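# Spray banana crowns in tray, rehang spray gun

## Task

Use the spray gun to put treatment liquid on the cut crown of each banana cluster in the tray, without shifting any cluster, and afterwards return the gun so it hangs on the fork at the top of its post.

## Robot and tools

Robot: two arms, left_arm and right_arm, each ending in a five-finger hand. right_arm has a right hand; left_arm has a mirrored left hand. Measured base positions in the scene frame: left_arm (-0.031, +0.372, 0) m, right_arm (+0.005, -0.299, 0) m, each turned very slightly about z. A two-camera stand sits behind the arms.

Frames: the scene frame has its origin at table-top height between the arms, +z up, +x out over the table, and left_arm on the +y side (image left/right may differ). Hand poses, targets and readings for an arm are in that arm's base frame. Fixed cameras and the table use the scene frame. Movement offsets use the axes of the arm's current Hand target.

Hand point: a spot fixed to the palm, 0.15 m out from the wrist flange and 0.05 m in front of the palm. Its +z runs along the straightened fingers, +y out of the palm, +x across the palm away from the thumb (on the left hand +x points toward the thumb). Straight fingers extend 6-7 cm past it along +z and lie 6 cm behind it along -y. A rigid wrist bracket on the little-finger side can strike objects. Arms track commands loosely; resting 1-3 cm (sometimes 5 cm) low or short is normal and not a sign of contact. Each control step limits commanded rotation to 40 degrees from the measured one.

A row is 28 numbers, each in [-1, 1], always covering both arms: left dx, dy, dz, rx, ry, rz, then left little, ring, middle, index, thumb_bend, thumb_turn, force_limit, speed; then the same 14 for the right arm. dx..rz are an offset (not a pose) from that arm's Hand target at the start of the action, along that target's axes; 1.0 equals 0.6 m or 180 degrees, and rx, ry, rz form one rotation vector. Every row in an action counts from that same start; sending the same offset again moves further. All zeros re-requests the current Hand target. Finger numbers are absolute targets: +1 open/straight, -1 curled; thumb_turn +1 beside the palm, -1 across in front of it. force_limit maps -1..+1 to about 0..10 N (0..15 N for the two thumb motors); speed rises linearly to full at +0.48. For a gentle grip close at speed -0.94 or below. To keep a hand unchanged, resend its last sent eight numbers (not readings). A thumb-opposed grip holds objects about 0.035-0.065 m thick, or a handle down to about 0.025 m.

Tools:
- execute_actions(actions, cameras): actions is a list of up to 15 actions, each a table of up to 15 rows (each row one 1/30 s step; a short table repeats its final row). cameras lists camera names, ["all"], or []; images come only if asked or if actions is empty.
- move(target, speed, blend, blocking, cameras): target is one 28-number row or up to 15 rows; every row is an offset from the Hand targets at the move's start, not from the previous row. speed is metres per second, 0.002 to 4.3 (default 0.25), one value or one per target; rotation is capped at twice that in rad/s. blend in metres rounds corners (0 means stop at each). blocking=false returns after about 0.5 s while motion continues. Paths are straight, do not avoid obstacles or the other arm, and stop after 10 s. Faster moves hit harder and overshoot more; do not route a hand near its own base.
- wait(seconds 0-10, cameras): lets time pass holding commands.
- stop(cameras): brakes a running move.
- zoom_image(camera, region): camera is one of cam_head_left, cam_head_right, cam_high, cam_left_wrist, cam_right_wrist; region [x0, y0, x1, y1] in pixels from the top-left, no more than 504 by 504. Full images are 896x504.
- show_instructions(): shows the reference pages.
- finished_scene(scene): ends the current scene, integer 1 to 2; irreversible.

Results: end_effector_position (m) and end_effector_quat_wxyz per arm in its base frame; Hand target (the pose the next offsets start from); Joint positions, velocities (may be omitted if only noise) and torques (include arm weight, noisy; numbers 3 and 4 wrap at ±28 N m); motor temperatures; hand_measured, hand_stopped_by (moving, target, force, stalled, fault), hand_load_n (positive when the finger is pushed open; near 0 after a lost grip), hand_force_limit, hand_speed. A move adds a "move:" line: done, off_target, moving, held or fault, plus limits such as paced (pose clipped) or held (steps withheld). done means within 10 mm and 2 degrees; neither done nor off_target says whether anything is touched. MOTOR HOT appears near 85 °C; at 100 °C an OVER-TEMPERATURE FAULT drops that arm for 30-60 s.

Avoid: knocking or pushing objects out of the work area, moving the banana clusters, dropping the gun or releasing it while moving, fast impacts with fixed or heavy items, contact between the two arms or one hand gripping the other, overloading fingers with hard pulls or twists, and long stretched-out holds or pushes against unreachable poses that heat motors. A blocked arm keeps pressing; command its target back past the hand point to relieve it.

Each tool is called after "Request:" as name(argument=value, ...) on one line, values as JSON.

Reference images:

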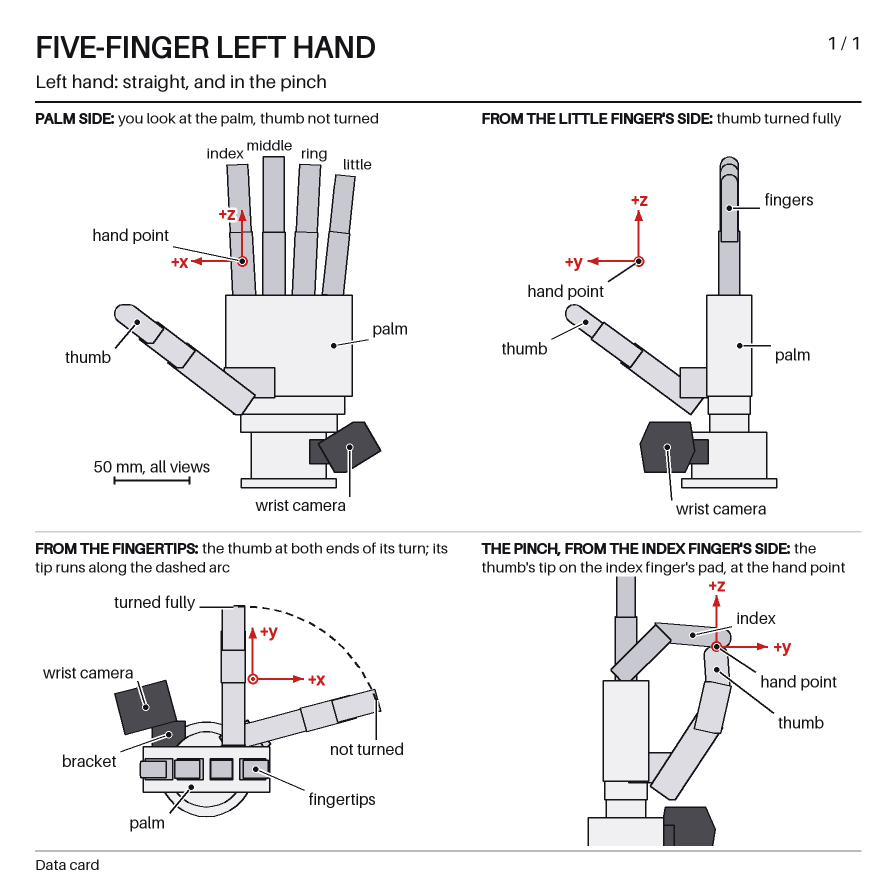

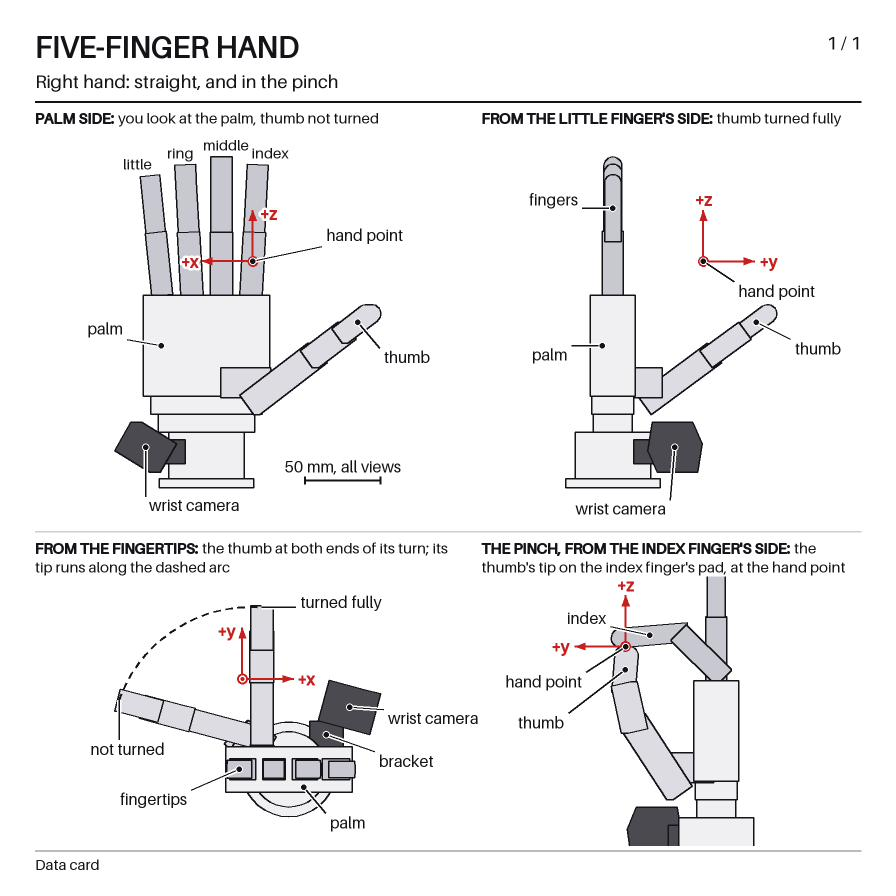

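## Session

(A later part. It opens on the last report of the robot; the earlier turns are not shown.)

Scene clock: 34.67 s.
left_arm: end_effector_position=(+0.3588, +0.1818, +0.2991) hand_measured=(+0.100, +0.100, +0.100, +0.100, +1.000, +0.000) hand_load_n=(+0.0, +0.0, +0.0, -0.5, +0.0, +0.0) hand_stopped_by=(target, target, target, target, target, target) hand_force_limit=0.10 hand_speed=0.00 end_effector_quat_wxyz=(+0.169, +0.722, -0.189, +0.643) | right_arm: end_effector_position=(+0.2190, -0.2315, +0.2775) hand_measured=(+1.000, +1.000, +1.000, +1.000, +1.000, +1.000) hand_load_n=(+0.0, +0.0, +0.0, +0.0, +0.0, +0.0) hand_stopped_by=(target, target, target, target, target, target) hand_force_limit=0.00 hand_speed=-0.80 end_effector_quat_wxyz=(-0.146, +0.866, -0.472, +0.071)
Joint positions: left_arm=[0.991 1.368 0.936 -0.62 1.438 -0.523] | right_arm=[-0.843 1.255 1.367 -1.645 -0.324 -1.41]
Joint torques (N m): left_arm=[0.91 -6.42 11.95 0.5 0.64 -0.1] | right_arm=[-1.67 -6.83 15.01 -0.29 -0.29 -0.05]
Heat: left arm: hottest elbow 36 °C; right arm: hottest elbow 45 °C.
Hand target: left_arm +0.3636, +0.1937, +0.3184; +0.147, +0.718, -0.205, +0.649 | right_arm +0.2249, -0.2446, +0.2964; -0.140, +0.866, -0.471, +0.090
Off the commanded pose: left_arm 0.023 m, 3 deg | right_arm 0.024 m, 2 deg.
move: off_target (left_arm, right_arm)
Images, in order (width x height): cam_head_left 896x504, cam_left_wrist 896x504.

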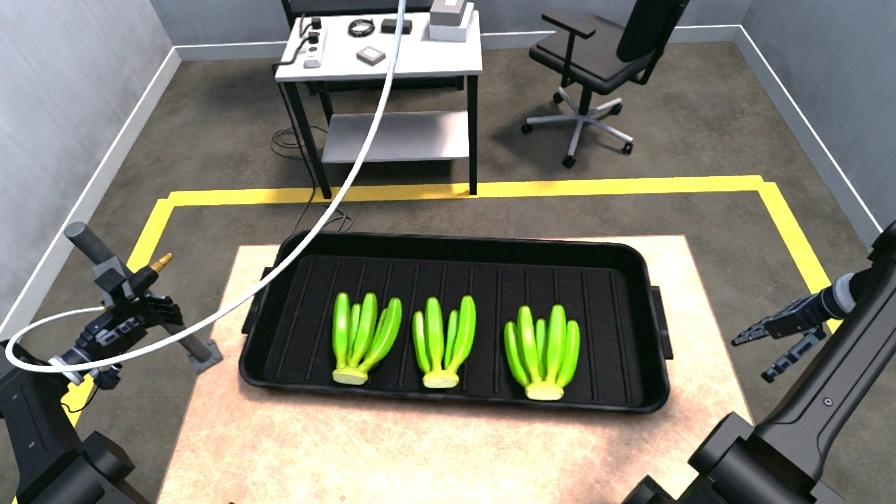

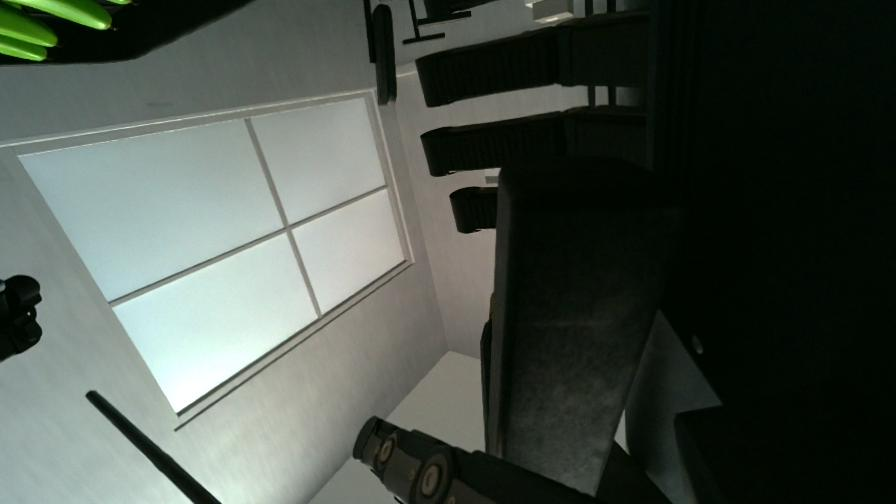

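Request:
move(target=[0.0545,-0.003,-0.0063,0,0,0,0.1,0.1,0.1,0.1,1.0,0.0,0.1,0.0,0,0,0,0,0,0,1,1,1,1,1,1,0,-0.8], speed=0.06, cameras=["cam_head_left", "cam_left_wrist", "cam_high"])

Request:
zoom_image(camera="cam_head_left", region=[80, 250, 180, 350])

Request:
zoom_image(camera="cam_high", region=[750, 80, 870, 200])

Scene clock: 36.30 s.
left_arm: end_effector_position=(+0.3583, +0.1816, +0.3294) hand_measured=(+0.100, +0.100, +0.100, +0.100, +1.000, +0.000) hand_load_n=(+0.0, +0.0, +0.0, -0.5, -0.5, -0.5) hand_stopped_by=(target, target, target, target, target, target) hand_force_limit=0.10 hand_speed=0.00 end_effector_quat_wxyz=(+0.170, +0.722, -0.190, +0.643) | right_arm: end_effector_position=(+0.2190, -0.2315, +0.2775) hand_measured=(+1.000, +1.000, +1.000, +1.000, +1.000, +1.000) hand_load_n=(+0.0, +0.0, +0.0, +0.0, +0.0, +0.0) hand_stopped_by=(target, target, target, target, target, target) hand_force_limit=0.00 hand_speed=-0.80 end_effector_quat_wxyz=(-0.146, +0.866, -0.472, +0.071)
Joint positions: left_arm=[0.992 1.336 0.992 -0.719 1.439 -0.513] | right_arm=[-0.843 1.255 1.367 -1.645 -0.324 -1.41]
Joint torques (N m): left_arm=[0.91 -6.12 12.83 0.57 0.61 -0.11] | right_arm=[-1.67 -6.83 15.01 -0.29 -0.29 -0.06]
Heat: left arm: hottest elbow 37 °C; right arm: hottest elbow 45 °C.
Hand target: left_arm +0.3636, +0.1938, +0.3514; +0.147, +0.718, -0.205, +0.649 | right_arm +0.2249, -0.2446, +0.2964; -0.140, +0.866, -0.471, +0.090
Off the commanded pose: left_arm 0.026 m, 3 deg | right_arm 0.024 m, 2 deg.
move: off_target (left_arm, right_arm)
Images, in order (width x height): cam_head_left 896x504, cam_high 896x504, cam_left_wrist 896x504.

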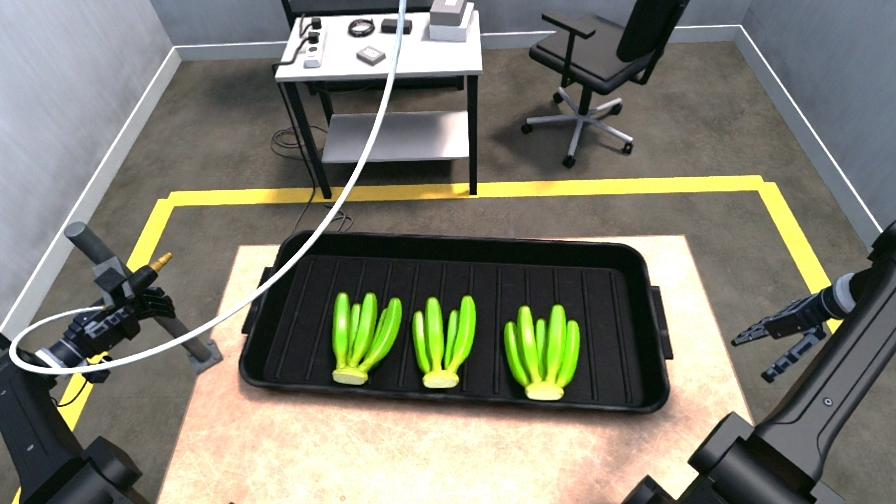

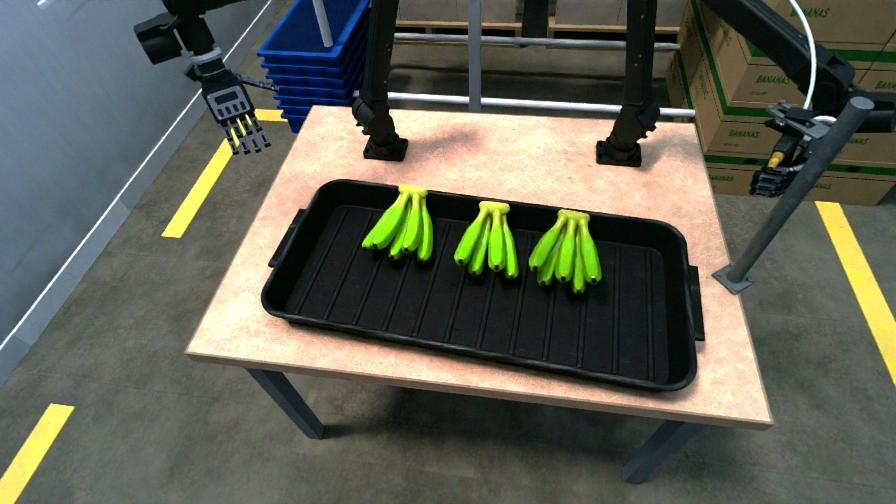

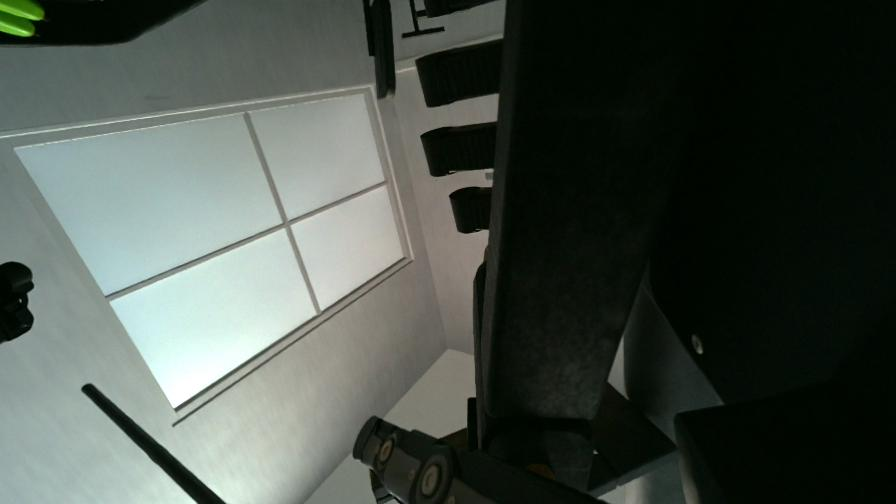

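Scaled by 5.040 from the camera's 896x504 image, which has a finer 1280x720 frame.

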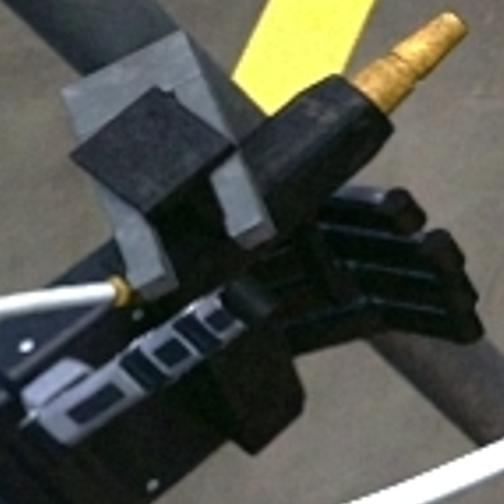

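Scaled by 4.200 from the camera's 896x504 image, which has a finer 1280x720 frame.

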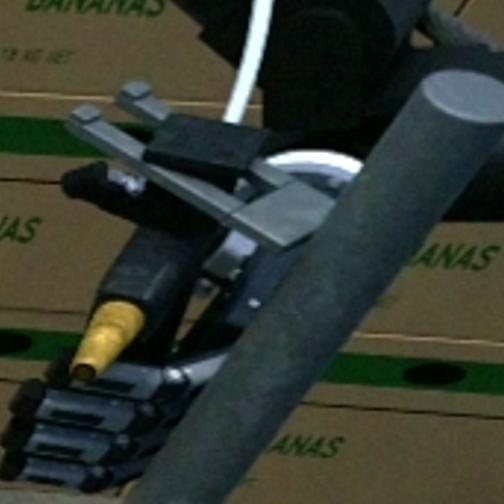

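Request:
execute_actions(actions=[[[0,0,0,0,0,0,0.1,0.0,0.0,0.0,-0.9,0.0,0.1,-0.7,0,0,0,0,0,0,1,1,1,1,1,1,0,-0.8]],[[0,0,0,0,0,0,0.1,0.0,0.0,0.0,-0.9,0.0,0.1,-0.7,0,0,0,0,0,0,1,1,1,1,1,1,0,-0.8]],[[0,0,0,0,0,0,0.1,0.0,0.0,0.0,-0.9,0.0,0.1,-0.7,0,0,0,0,0,0,1,1,1,1,1,1,0,-0.8]],[[0,0,0,0,0,0,0.1,0.0,0.0,0.0,-0.9,0.0,0.1,-0.7,0,0,0,0,0,0,1,1,1,1,1,1,0,-0.8]]], cameras=["cam_head_left", "cam_left_wrist"])

Request:
zoom_image(camera="cam_head_left", region=[80, 250, 180, 350])

Scene clock: 39.53 s.
left_arm: end_effector_position=(+0.3571, +0.1809, +0.3325) hand_measured=(+0.100, +0.000, +0.000, +0.000, -0.020, +0.000) hand_load_n=(+0.0, +0.0, +0.0, +4.0, +7.0, -4.0) hand_stopped_by=(target, target, target, target, force, target) hand_force_limit=0.10 hand_speed=-0.70 end_effector_quat_wxyz=(+0.150, +0.714, -0.213, +0.651) | right_arm: end_effector_position=(+0.2190, -0.2315, +0.2775) hand_measured=(+1.000, +1.000, +1.000, +1.000, +1.000, +1.000) hand_load_n=(+0.0, +0.0, +0.0, +0.0, -0.5, +0.0) hand_stopped_by=(target, target, target, target, target, target) hand_force_limit=0.00 hand_speed=-0.80 end_effector_quat_wxyz=(-0.146, +0.866, -0.472, +0.071)
Joint positions: left_arm=[0.992 1.331 1.002 -0.72 1.445 -0.462] | right_arm=[-0.843 1.255 1.367 -1.645 -0.324 -1.41]
Joint torques (N m): left_arm=[0.79 -5.66 12.29 0.39 0.38 -0.56] | right_arm=[-1.67 -6.83 15.01 -0.29 -0.29 -0.05]
Heat: left arm: hottest elbow 37 °C; right arm: hottest elbow 46 °C.
Hand target: left_arm +0.3635, +0.1938, +0.3515; +0.147, +0.718, -0.205, +0.649 | right_arm +0.2249, -0.2446, +0.2964; -0.140, +0.866, -0.471, +0.090
Off the commanded pose: left_arm 0.024 m, 1 deg | right_arm 0.024 m, 2 deg.
Step readings (end_effector_position of left_arm | right_arm):
0: (+0.3583, +0.1816, +0.3294) | (+0.2190, -0.2315, +0.2775)
1: (+0.3583, +0.1816, +0.3294) | (+0.2190, -0.2315, +0.2775)
2: (+0.3583, +0.1816, +0.3295) | (+0.2190, -0.2315, +0.2775)
4: (+0.3585, +0.1820, +0.3303) | (+0.2190, -0.2315, +0.2775)
8: (+0.3589, +0.1828, +0.3320) | (+0.2190, -0.2315, +0.2775)
15: (+0.3588, +0.1828, +0.3321) | (+0.2190, -0.2315, +0.2775)
16: (+0.3588, +0.1828, +0.3321) | (+0.2190, -0.2315, +0.2775)
17: (+0.3588, +0.1828, +0.3321) | (+0.2190, -0.2315, +0.2775)
19: (+0.3588, +0.1828, +0.3321) | (+0.2190, -0.2315, +0.2775)
23: (+0.3588, +0.1828, +0.3320) | (+0.2190, -0.2315, +0.2775)
30: (+0.3588, +0.1828, +0.3320) | (+0.2190, -0.2315, +0.2775)
31: (+0.3588, +0.1828, +0.3320) | (+0.2190, -0.2315, +0.2775)
32: (+0.3588, +0.1828, +0.3320) | (+0.2190, -0.2315, +0.2775)
34: (+0.3588, +0.1828, +0.3320) | (+0.2190, -0.2315, +0.2775)
38: (+0.3587, +0.1827, +0.3317) | (+0.2190, -0.2315, +0.2775)
45: (+0.3587, +0.1827, +0.3317) | (+0.2190, -0.2315, +0.2775)
46: (+0.3587, +0.1827, +0.3318) | (+0.2190, -0.2315, +0.2775)
47: (+0.3587, +0.1827, +0.3318) | (+0.2190, -0.2315, +0.2775)
49: (+0.3587, +0.1827, +0.3317) | (+0.2190, -0.2315, +0.2775)
53: (+0.3588, +0.1828, +0.3319) | (+0.2190, -0.2315, +0.2775)
60: (+0.3585, +0.1825, +0.3315) | (+0.2190, -0.2315, +0.2775)
Images, in order (width x height): cam_head_left 896x504, cam_left_wrist 896x504.

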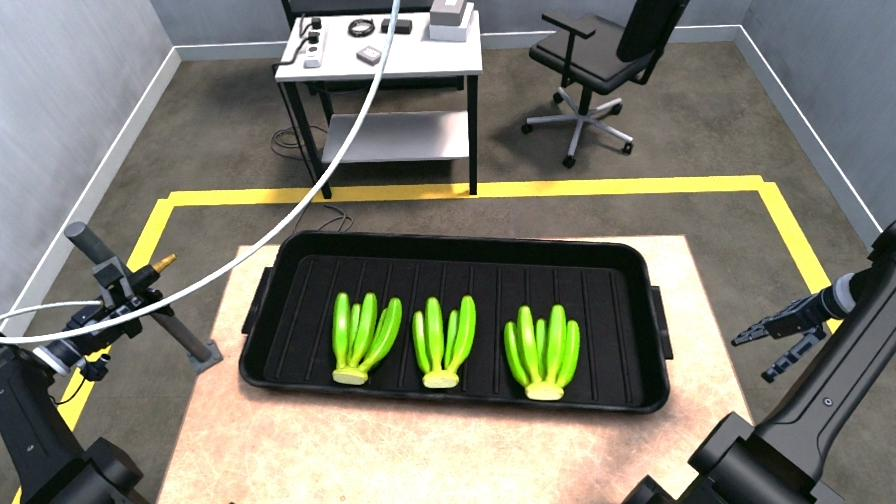

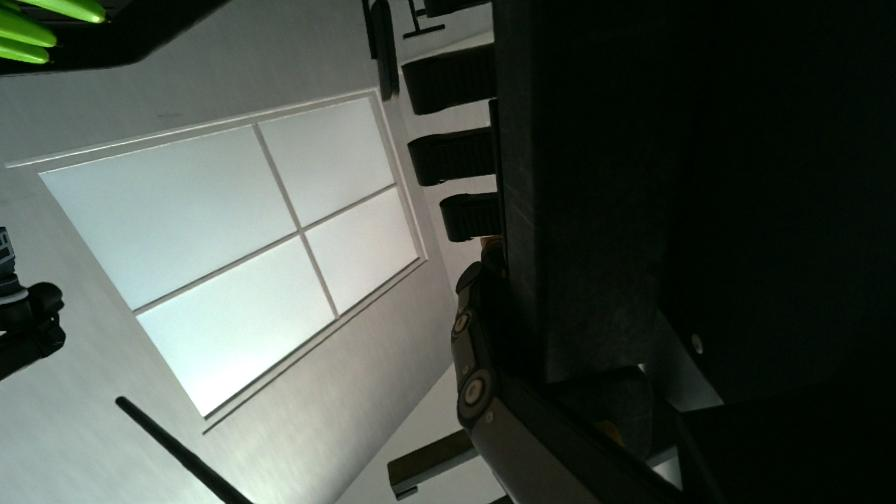

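Scaled by 5.040 from the camera's 896x504 image, which has a finer 1280x720 frame.

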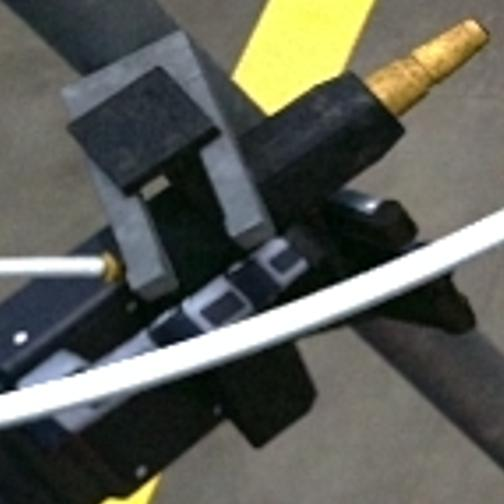

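Request:
move(target=[[0.0198,-0.0011,-0.0023,0,0,0,0.1,0.0,0.0,0.0,-0.9,0.0,0.1,-0.7,0,0,0,0,0,0,1,1,1,1,1,1,0,-0.8],[0.0222,0.0778,-0.0487,0,0,0,0.1,0.0,0.0,0.0,-0.9,0.0,0.1,-0.7,0,0,0,0,0,0,1,1,1,1,1,1,0,-0.8]], speed=0.05, cameras=["cam_head_left", "cam_high"])

Request:
zoom_image(camera="cam_head_left", region=[70, 240, 190, 360])

Request:
zoom_image(camera="cam_high", region=[740, 60, 860, 180])

Scene clock: 44.77 s.
left_arm: end_effector_position=(+0.3133, +0.1535, +0.3511) hand_measured=(+0.100, +0.000, +0.000, +0.000, -0.022, +0.000) hand_load_n=(+0.0, +0.0, +0.0, +0.5, +0.0, -0.5) hand_stopped_by=(target, target, target, target, force, target) hand_force_limit=0.10 hand_speed=-0.70 end_effector_quat_wxyz=(+0.159, +0.723, -0.198, +0.643) | right_arm: end_effector_position=(+0.2190, -0.2315, +0.2775) hand_measured=(+1.000, +1.000, +1.000, +1.000, +1.000, +1.000) hand_load_n=(+0.0, +0.0, +0.0, +0.0, +0.0, +0.0) hand_stopped_by=(target, target, target, target, target, target) hand_force_limit=0.00 hand_speed=-0.80 end_effector_quat_wxyz=(-0.146, +0.866, -0.472, +0.071)
Joint positions: left_arm=[1.056 1.268 1.023 -1.281 1.447 -0.021] | right_arm=[-0.843 1.255 1.367 -1.645 -0.324 -1.41]
Joint torques (N m): left_arm=[1.14 -3.9 11.69 -0.21 1.17 -0.04] | right_arm=[-1.67 -6.83 15.01 -0.29 -0.29 -0.05]
Heat: left arm: hottest elbow 37 °C; right arm: hottest elbow 46 °C.
Hand target: left_arm +0.3165, +0.1656, +0.3655; +0.147, +0.718, -0.205, +0.649 | right_arm +0.2249, -0.2446, +0.2964; -0.140, +0.866, -0.471, +0.090
Off the commanded pose: left_arm 0.019 m, 2 deg | right_arm 0.024 m, 2 deg.
move: off_target (left_arm, right_arm)
Images, in order (width x height): cam_head_left 896x504, cam_high 896x504.

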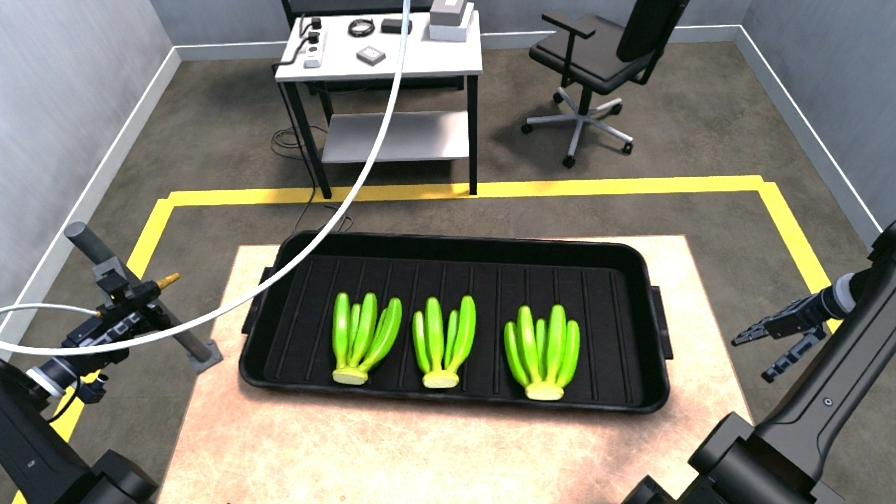

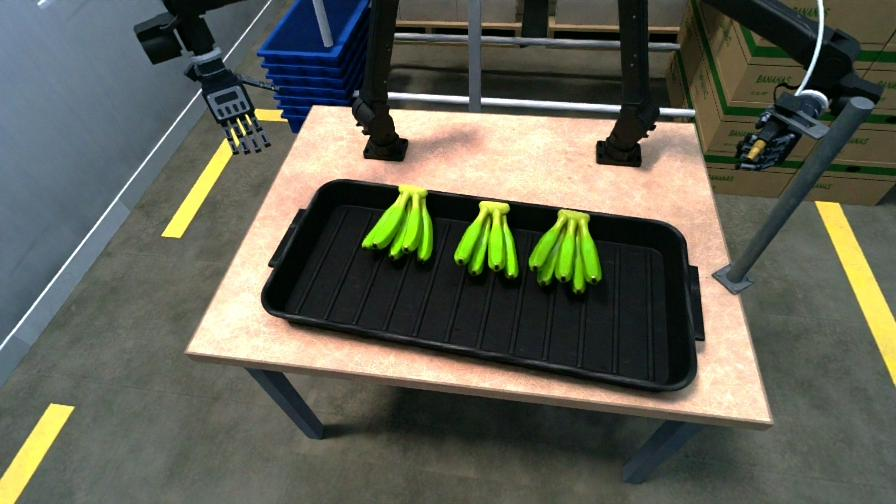

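Scaled by 4.200 from the camera's 896x504 image, which has a finer 1280x720 frame.

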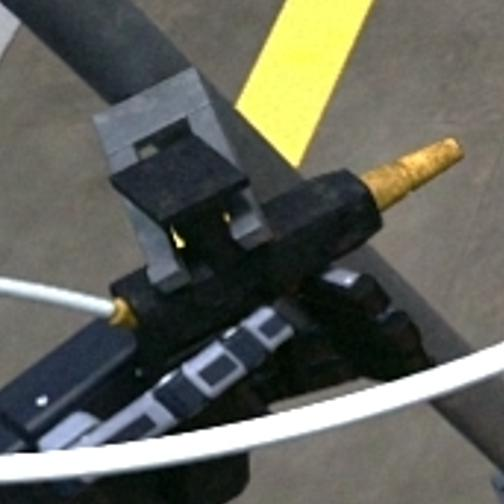

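Scaled by 4.200 from the camera's 896x504 image, which has a finer 1280x720 frame.

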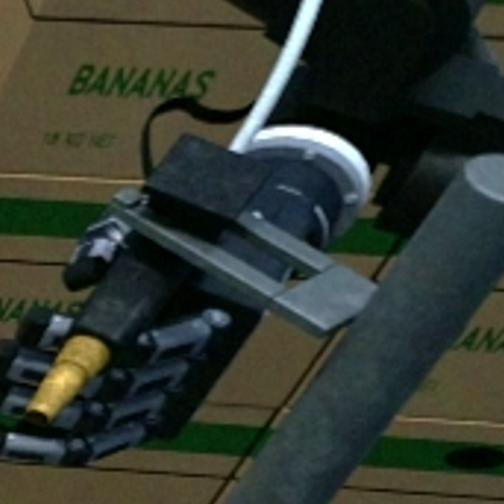

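Request:
move(target=[-0.0005,0.0505,-0.0293,0.0441,-0.0024,-0.0051,0.1,0.0,0.0,0.0,-0.92,0.0,0.3,-0.7,0,0,0,0,0,0,1,1,1,1,1,1,0,-0.8], speed=0.06, cameras=["cam_head_left", "cam_high"])

Request:
zoom_image(camera="cam_head_left", region=[60, 240, 180, 360])

Request:
zoom_image(camera="cam_high", region=[720, 60, 840, 180])

Scene clock: 47.17 s.
left_arm: end_effector_position=(+0.3001, +0.1398, +0.3520) hand_measured=(+0.100, +0.000, +0.000, +0.000, -0.198, +0.000) hand_load_n=(+0.0, +0.0, +0.0, +4.5, +7.5, -1.0) hand_stopped_by=(target, target, target, target, force, target) hand_force_limit=0.30 hand_speed=-0.70 end_effector_quat_wxyz=(+0.132, +0.742, -0.154, +0.639) | right_arm: end_effector_position=(+0.2190, -0.2315, +0.2775) hand_measured=(+1.000, +1.000, +1.000, +1.000, +1.000, +1.000) hand_load_n=(+0.0, +0.0, +0.0, +0.0, +0.0, +0.0) hand_stopped_by=(target, target, target, target, target, target) hand_force_limit=0.00 hand_speed=-0.80 end_effector_quat_wxyz=(-0.146, +0.866, -0.472, +0.071)
Joint positions: left_arm=[1.088 1.077 0.867 -0.902 1.405 -0.463] | right_arm=[-0.843 1.255 1.367 -1.645 -0.324 -1.41]
Joint torques (N m): left_arm=[4.31 -5.25 8.47 1.13 1.87 -0.01] | right_arm=[-1.67 -6.83 15.01 -0.29 -0.29 -0.06]
Heat: left arm: hottest elbow 37 °C; right arm: hottest elbow 46 °C.
Hand target: left_arm +0.2865, +0.1475, +0.3654; +0.101, +0.730, -0.154, +0.658 | right_arm +0.2249, -0.2446, +0.2964; -0.140, +0.866, -0.471, +0.090
Off the commanded pose: left_arm 0.021 m, 4 deg | right_arm 0.024 m, 2 deg.
move: off_target (left_arm, right_arm)
Images, in order (width x height): cam_head_left 896x504, cam_high 896x504.

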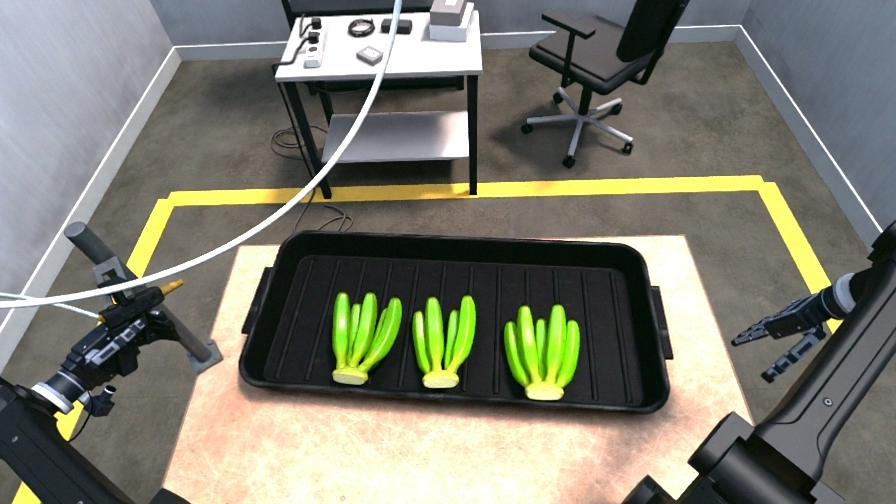

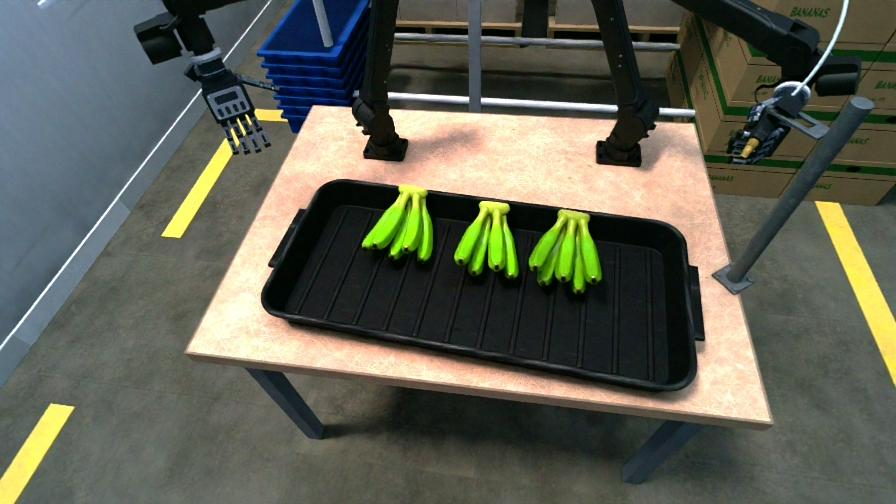

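Scaled by 4.200 from the camera's 896x504 image, which has a finer 1280x720 frame.

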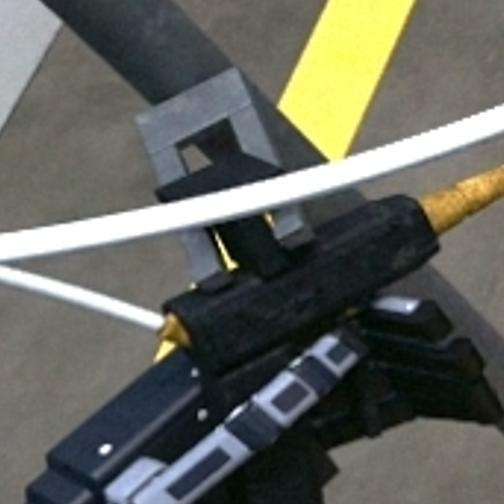

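Scaled by 4.200 from the camera's 896x504 image, which has a finer 1280x720 frame.

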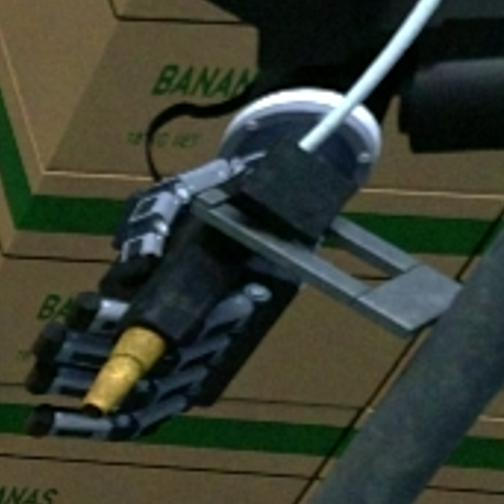

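Request:
move(target=[[0,0,0,-0.0496,0.0028,0.0057,0.1,0.0,0.0,0.0,-0.92,0.0,0.3,-0.7,0,0,0,0,0,0,1,1,1,1,1,1,0,-0.8],[-0.0011,0.0328,-0.0258,-0.0496,0.0028,0.0057,0.1,0.0,0.0,0.0,-0.92,0.0,0.3,-0.7,0,0,0,0,0,0,1,1,1,1,1,1,0,-0.8]], speed=0.06, cameras=["cam_head_left", "cam_high"])

Request:
zoom_image(camera="cam_head_left", region=[60, 240, 180, 360])

Request:
zoom_image(camera="cam_high", region=[720, 60, 840, 180])

Scene clock: 51.37 s.
left_arm: end_effector_position=(+0.2679, +0.1358, +0.3579) hand_measured=(+0.100, +0.000, +0.000, +0.000, -0.198, +0.000) hand_load_n=(+0.0, -0.5, +0.0, +4.0, +7.0, -5.5) hand_stopped_by=(target, target, target, target, force, target) hand_force_limit=0.30 hand_speed=-0.70 end_effector_quat_wxyz=(+0.120, +0.731, -0.197, +0.643) | right_arm: end_effector_position=(+0.2190, -0.2315, +0.2775) hand_measured=(+1.000, +1.000, +1.000, +1.000, +1.000, +1.000) hand_load_n=(+0.0, +0.0, +0.0, +0.0, +0.0, +0.0) hand_stopped_by=(target, target, target, target, target, target) hand_force_limit=0.00 hand_speed=-0.80 end_effector_quat_wxyz=(-0.146, +0.866, -0.472, +0.071)
Joint positions: left_arm=[1.168 1.204 0.999 -1.67 1.418 0.385] | right_arm=[-0.843 1.255 1.367 -1.645 -0.324 -1.41]
Joint torques (N m): left_arm=[0.67 -4.6 7.79 -0.66 1.06 -0.24] | right_arm=[-1.61 -6.83 15.01 -0.28 -0.29 -0.05]
Motor temperatures (°C): left_arm=[31 34 38 30 35 32] | right_arm=[33 33 47 29 34 30]
Heat: left arm: hottest elbow 38 °C; right arm: hottest elbow 47 °C.
Hand target: left_arm +0.2650, +0.1347, +0.3654; +0.152, +0.716, -0.211, +0.648 | right_arm +0.2249, -0.2446, +0.2964; -0.140, +0.866, -0.471, +0.090
Off the commanded pose: left_arm 0.008 m, 4 deg | right_arm 0.024 m, 2 deg.
joint sent to its limit (left arm) — joint 4 (wrist pitch), lower limit. The joint targets are off in orientation, not in position.
move: off_target (left_arm, right_arm)
Images, in order (width x height): cam_head_left 896x504, cam_high 896x504.

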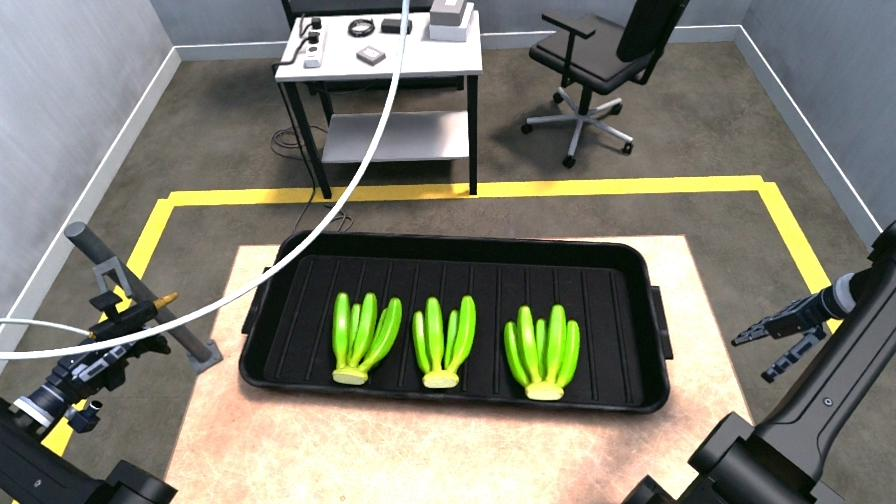

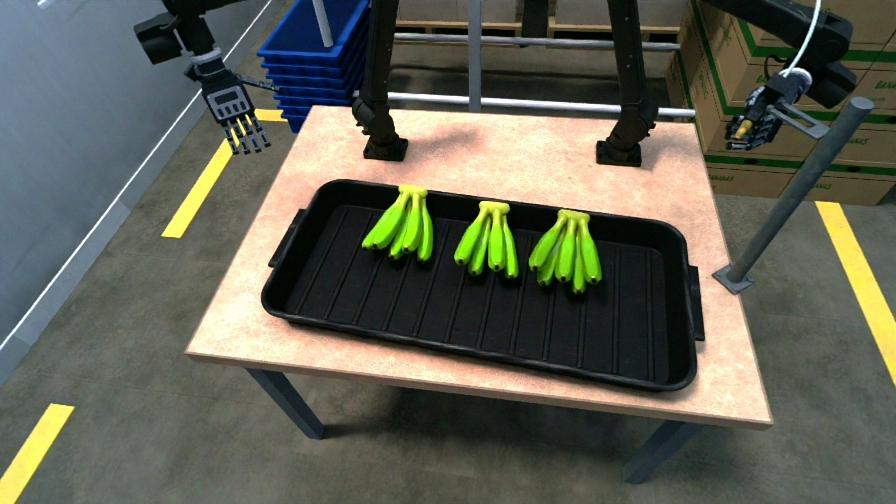

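Scaled by 4.200 from the camera's 896x504 image, which has a finer 1280x720 frame.

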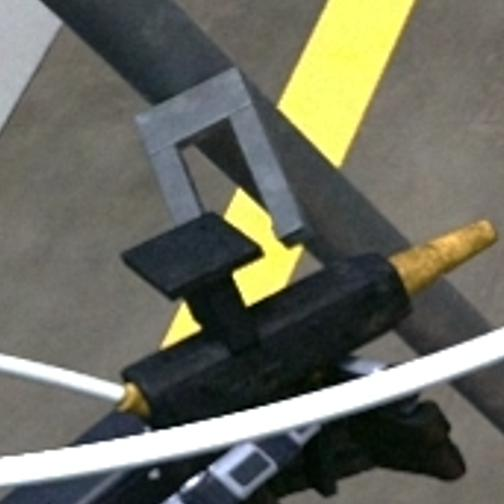

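Scaled by 4.200 from the camera's 896x504 image, which has a finer 1280x720 frame.

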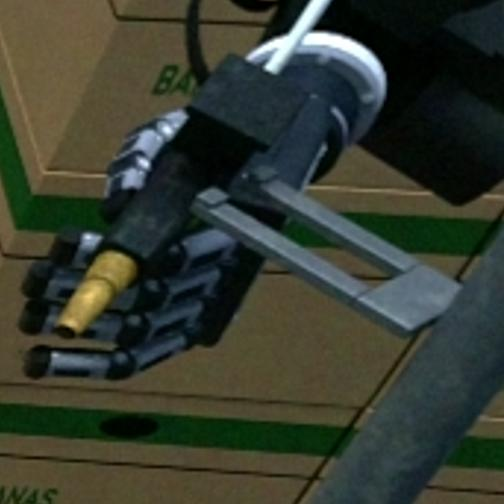

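Request:
move(target=[[0.0085,0.0462,-0.0163,-0.0154,-0.052,0.0087,0.1,-0.3,-0.3,0.0,-0.94,0.0,0.2,-0.6,0,0,0,0,0,0,1,1,1,1,1,1,0,-0.8],[-0.0378,0.2183,0.0808,-0.0616,-0.208,0.0349,0.1,-0.3,-0.3,0.0,-0.94,0.0,0.2,-0.6,0,0,0,0,0,0,1,1,1,1,1,1,0,-0.8],[-0.0758,0.2993,0.1502,-0.1027,-0.3466,0.0582,0.1,-0.3,-0.3,0.0,-0.94,0.0,0.2,-0.6,0,0,0,0,0,0,1,1,1,1,1,1,0,-0.8]], speed=0.12, blend=0.02, cameras=["cam_head_left", "cam_head_right", "cam_high", "cam_left_wrist"])

Scene clock: 59.27 s.
left_arm: end_effector_position=(+0.2397, -0.0584, +0.2802) hand_measured=(+0.100, -0.300, -0.300, +0.000, -0.208, +0.000) hand_load_n=(+0.0, +0.0, +0.0, +4.5, +9.5, -4.5) hand_stopped_by=(target, target, target, target, force, target) hand_force_limit=0.20 hand_speed=-0.60 end_effector_quat_wxyz=(+0.080, +0.895, -0.417, +0.141) | right_arm: end_effector_position=(+0.2190, -0.2315, +0.2775) hand_measured=(+1.000, +1.000, +1.000, +1.000, +1.000, +1.000) hand_load_n=(-0.5, +0.0, +0.0, +0.0, +0.0, +0.0) hand_stopped_by=(target, target, target, target, target, target) hand_force_limit=0.00 hand_speed=-0.80 end_effector_quat_wxyz=(-0.146, +0.866, -0.472, +0.071)
Joint positions: left_arm=[0.227 0.928 1.064 -1.579 0.299 -0.491] | right_arm=[-0.843 1.255 1.367 -1.645 -0.324 -1.41]
Joint torques (N m): left_arm=[-0.5 -0.26 12.49 0.1 0.43 -0.21] | right_arm=[-1.67 -6.83 15.02 -0.29 -0.29 -0.06]
Heat: left arm: hottest elbow 38 °C; right arm: hottest elbow 47 °C.
Hand target: left_arm +0.2498, -0.0602, +0.3001; +0.072, +0.893, -0.416, +0.156 | right_arm +0.2249, -0.2446, +0.2964; -0.140, +0.866, -0.471, +0.090
Off the commanded pose: left_arm 0.022 m, 2 deg | right_arm 0.024 m, 2 deg.
move: off_target (left_arm, right_arm)
Images, in order (width x height): cam_head_left 896x504, cam_head_right 896x504, cam_high 896x504, cam_left_wrist 896x504.

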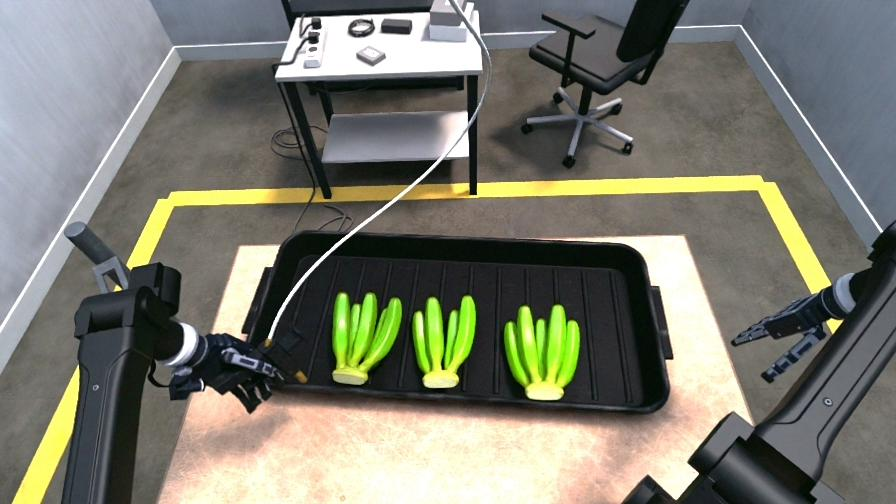

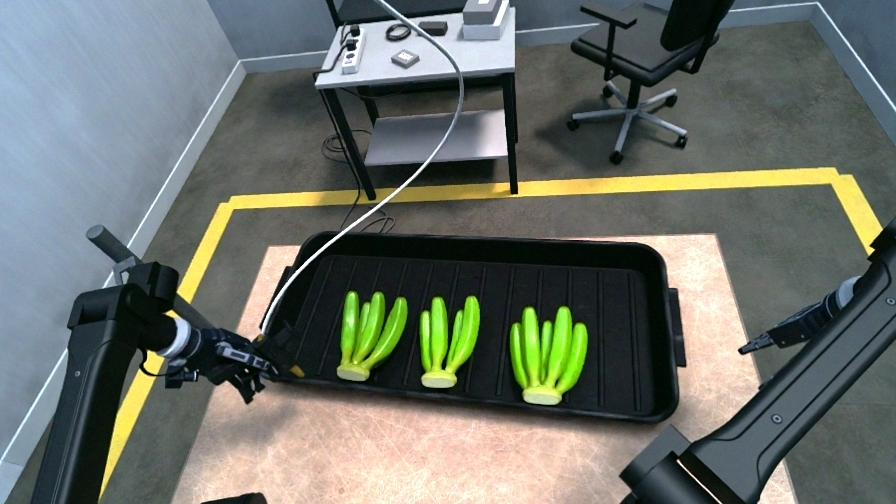

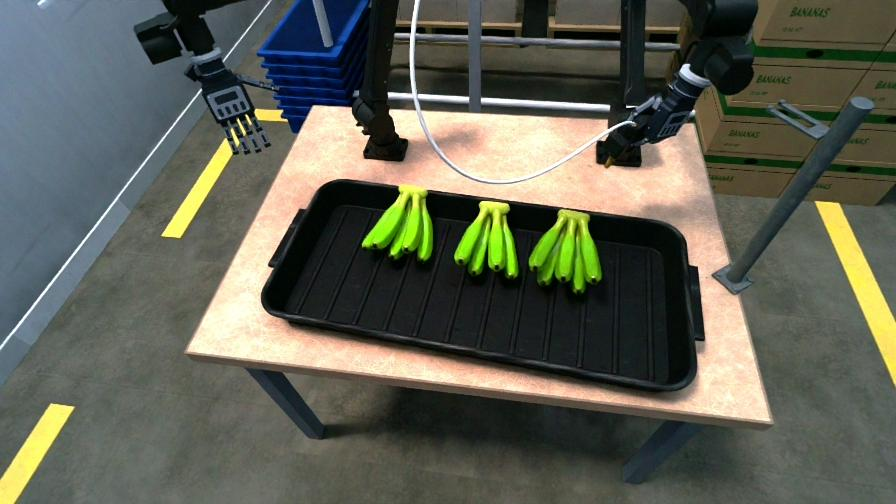

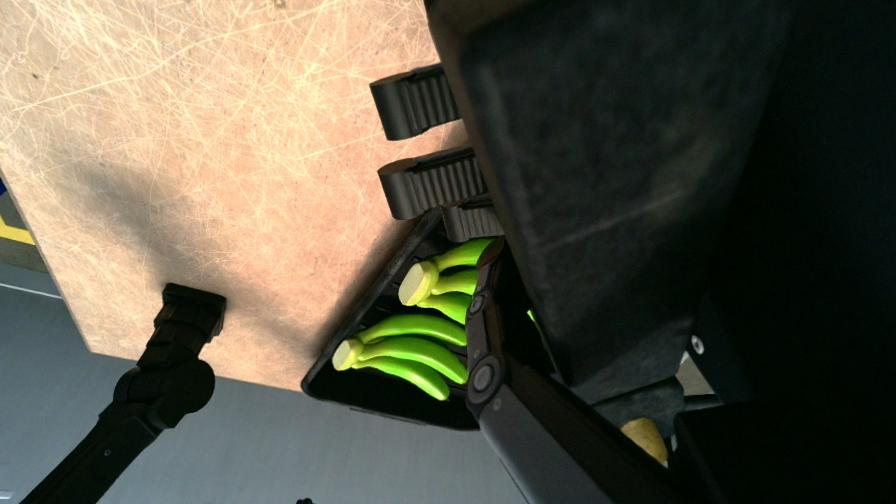

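Request:
zoom_image(camera="cam_head_left", region=[200, 290, 400, 430])

Request:
zoom_image(camera="cam_head_right", region=[200, 290, 400, 430])

Request:
zoom_image(camera="cam_high", region=[520, 90, 700, 250])

Scaled by 2.520 from the camera's 896x504 image, which has a finer 1280x720 frame.

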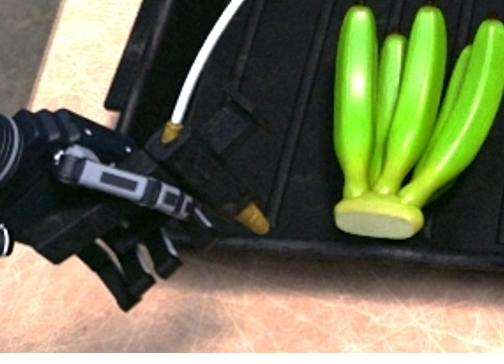

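Scaled by 2.520 from the camera's 896x504 image, which has a finer 1280x720 frame.

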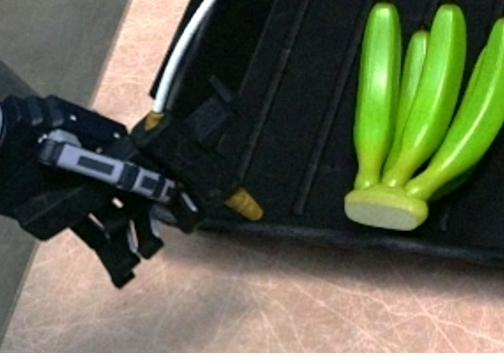

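Scaled by 2.800 from the camera's 896x504 image, which has a finer 1280x720 frame.

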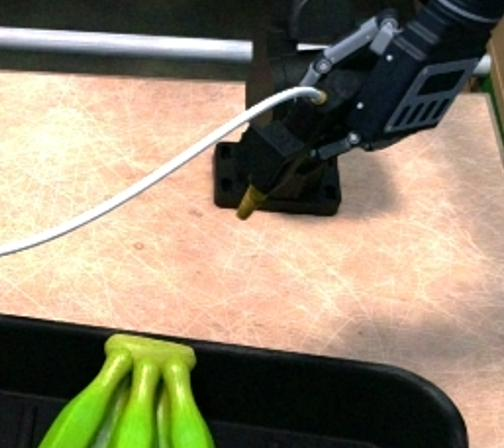

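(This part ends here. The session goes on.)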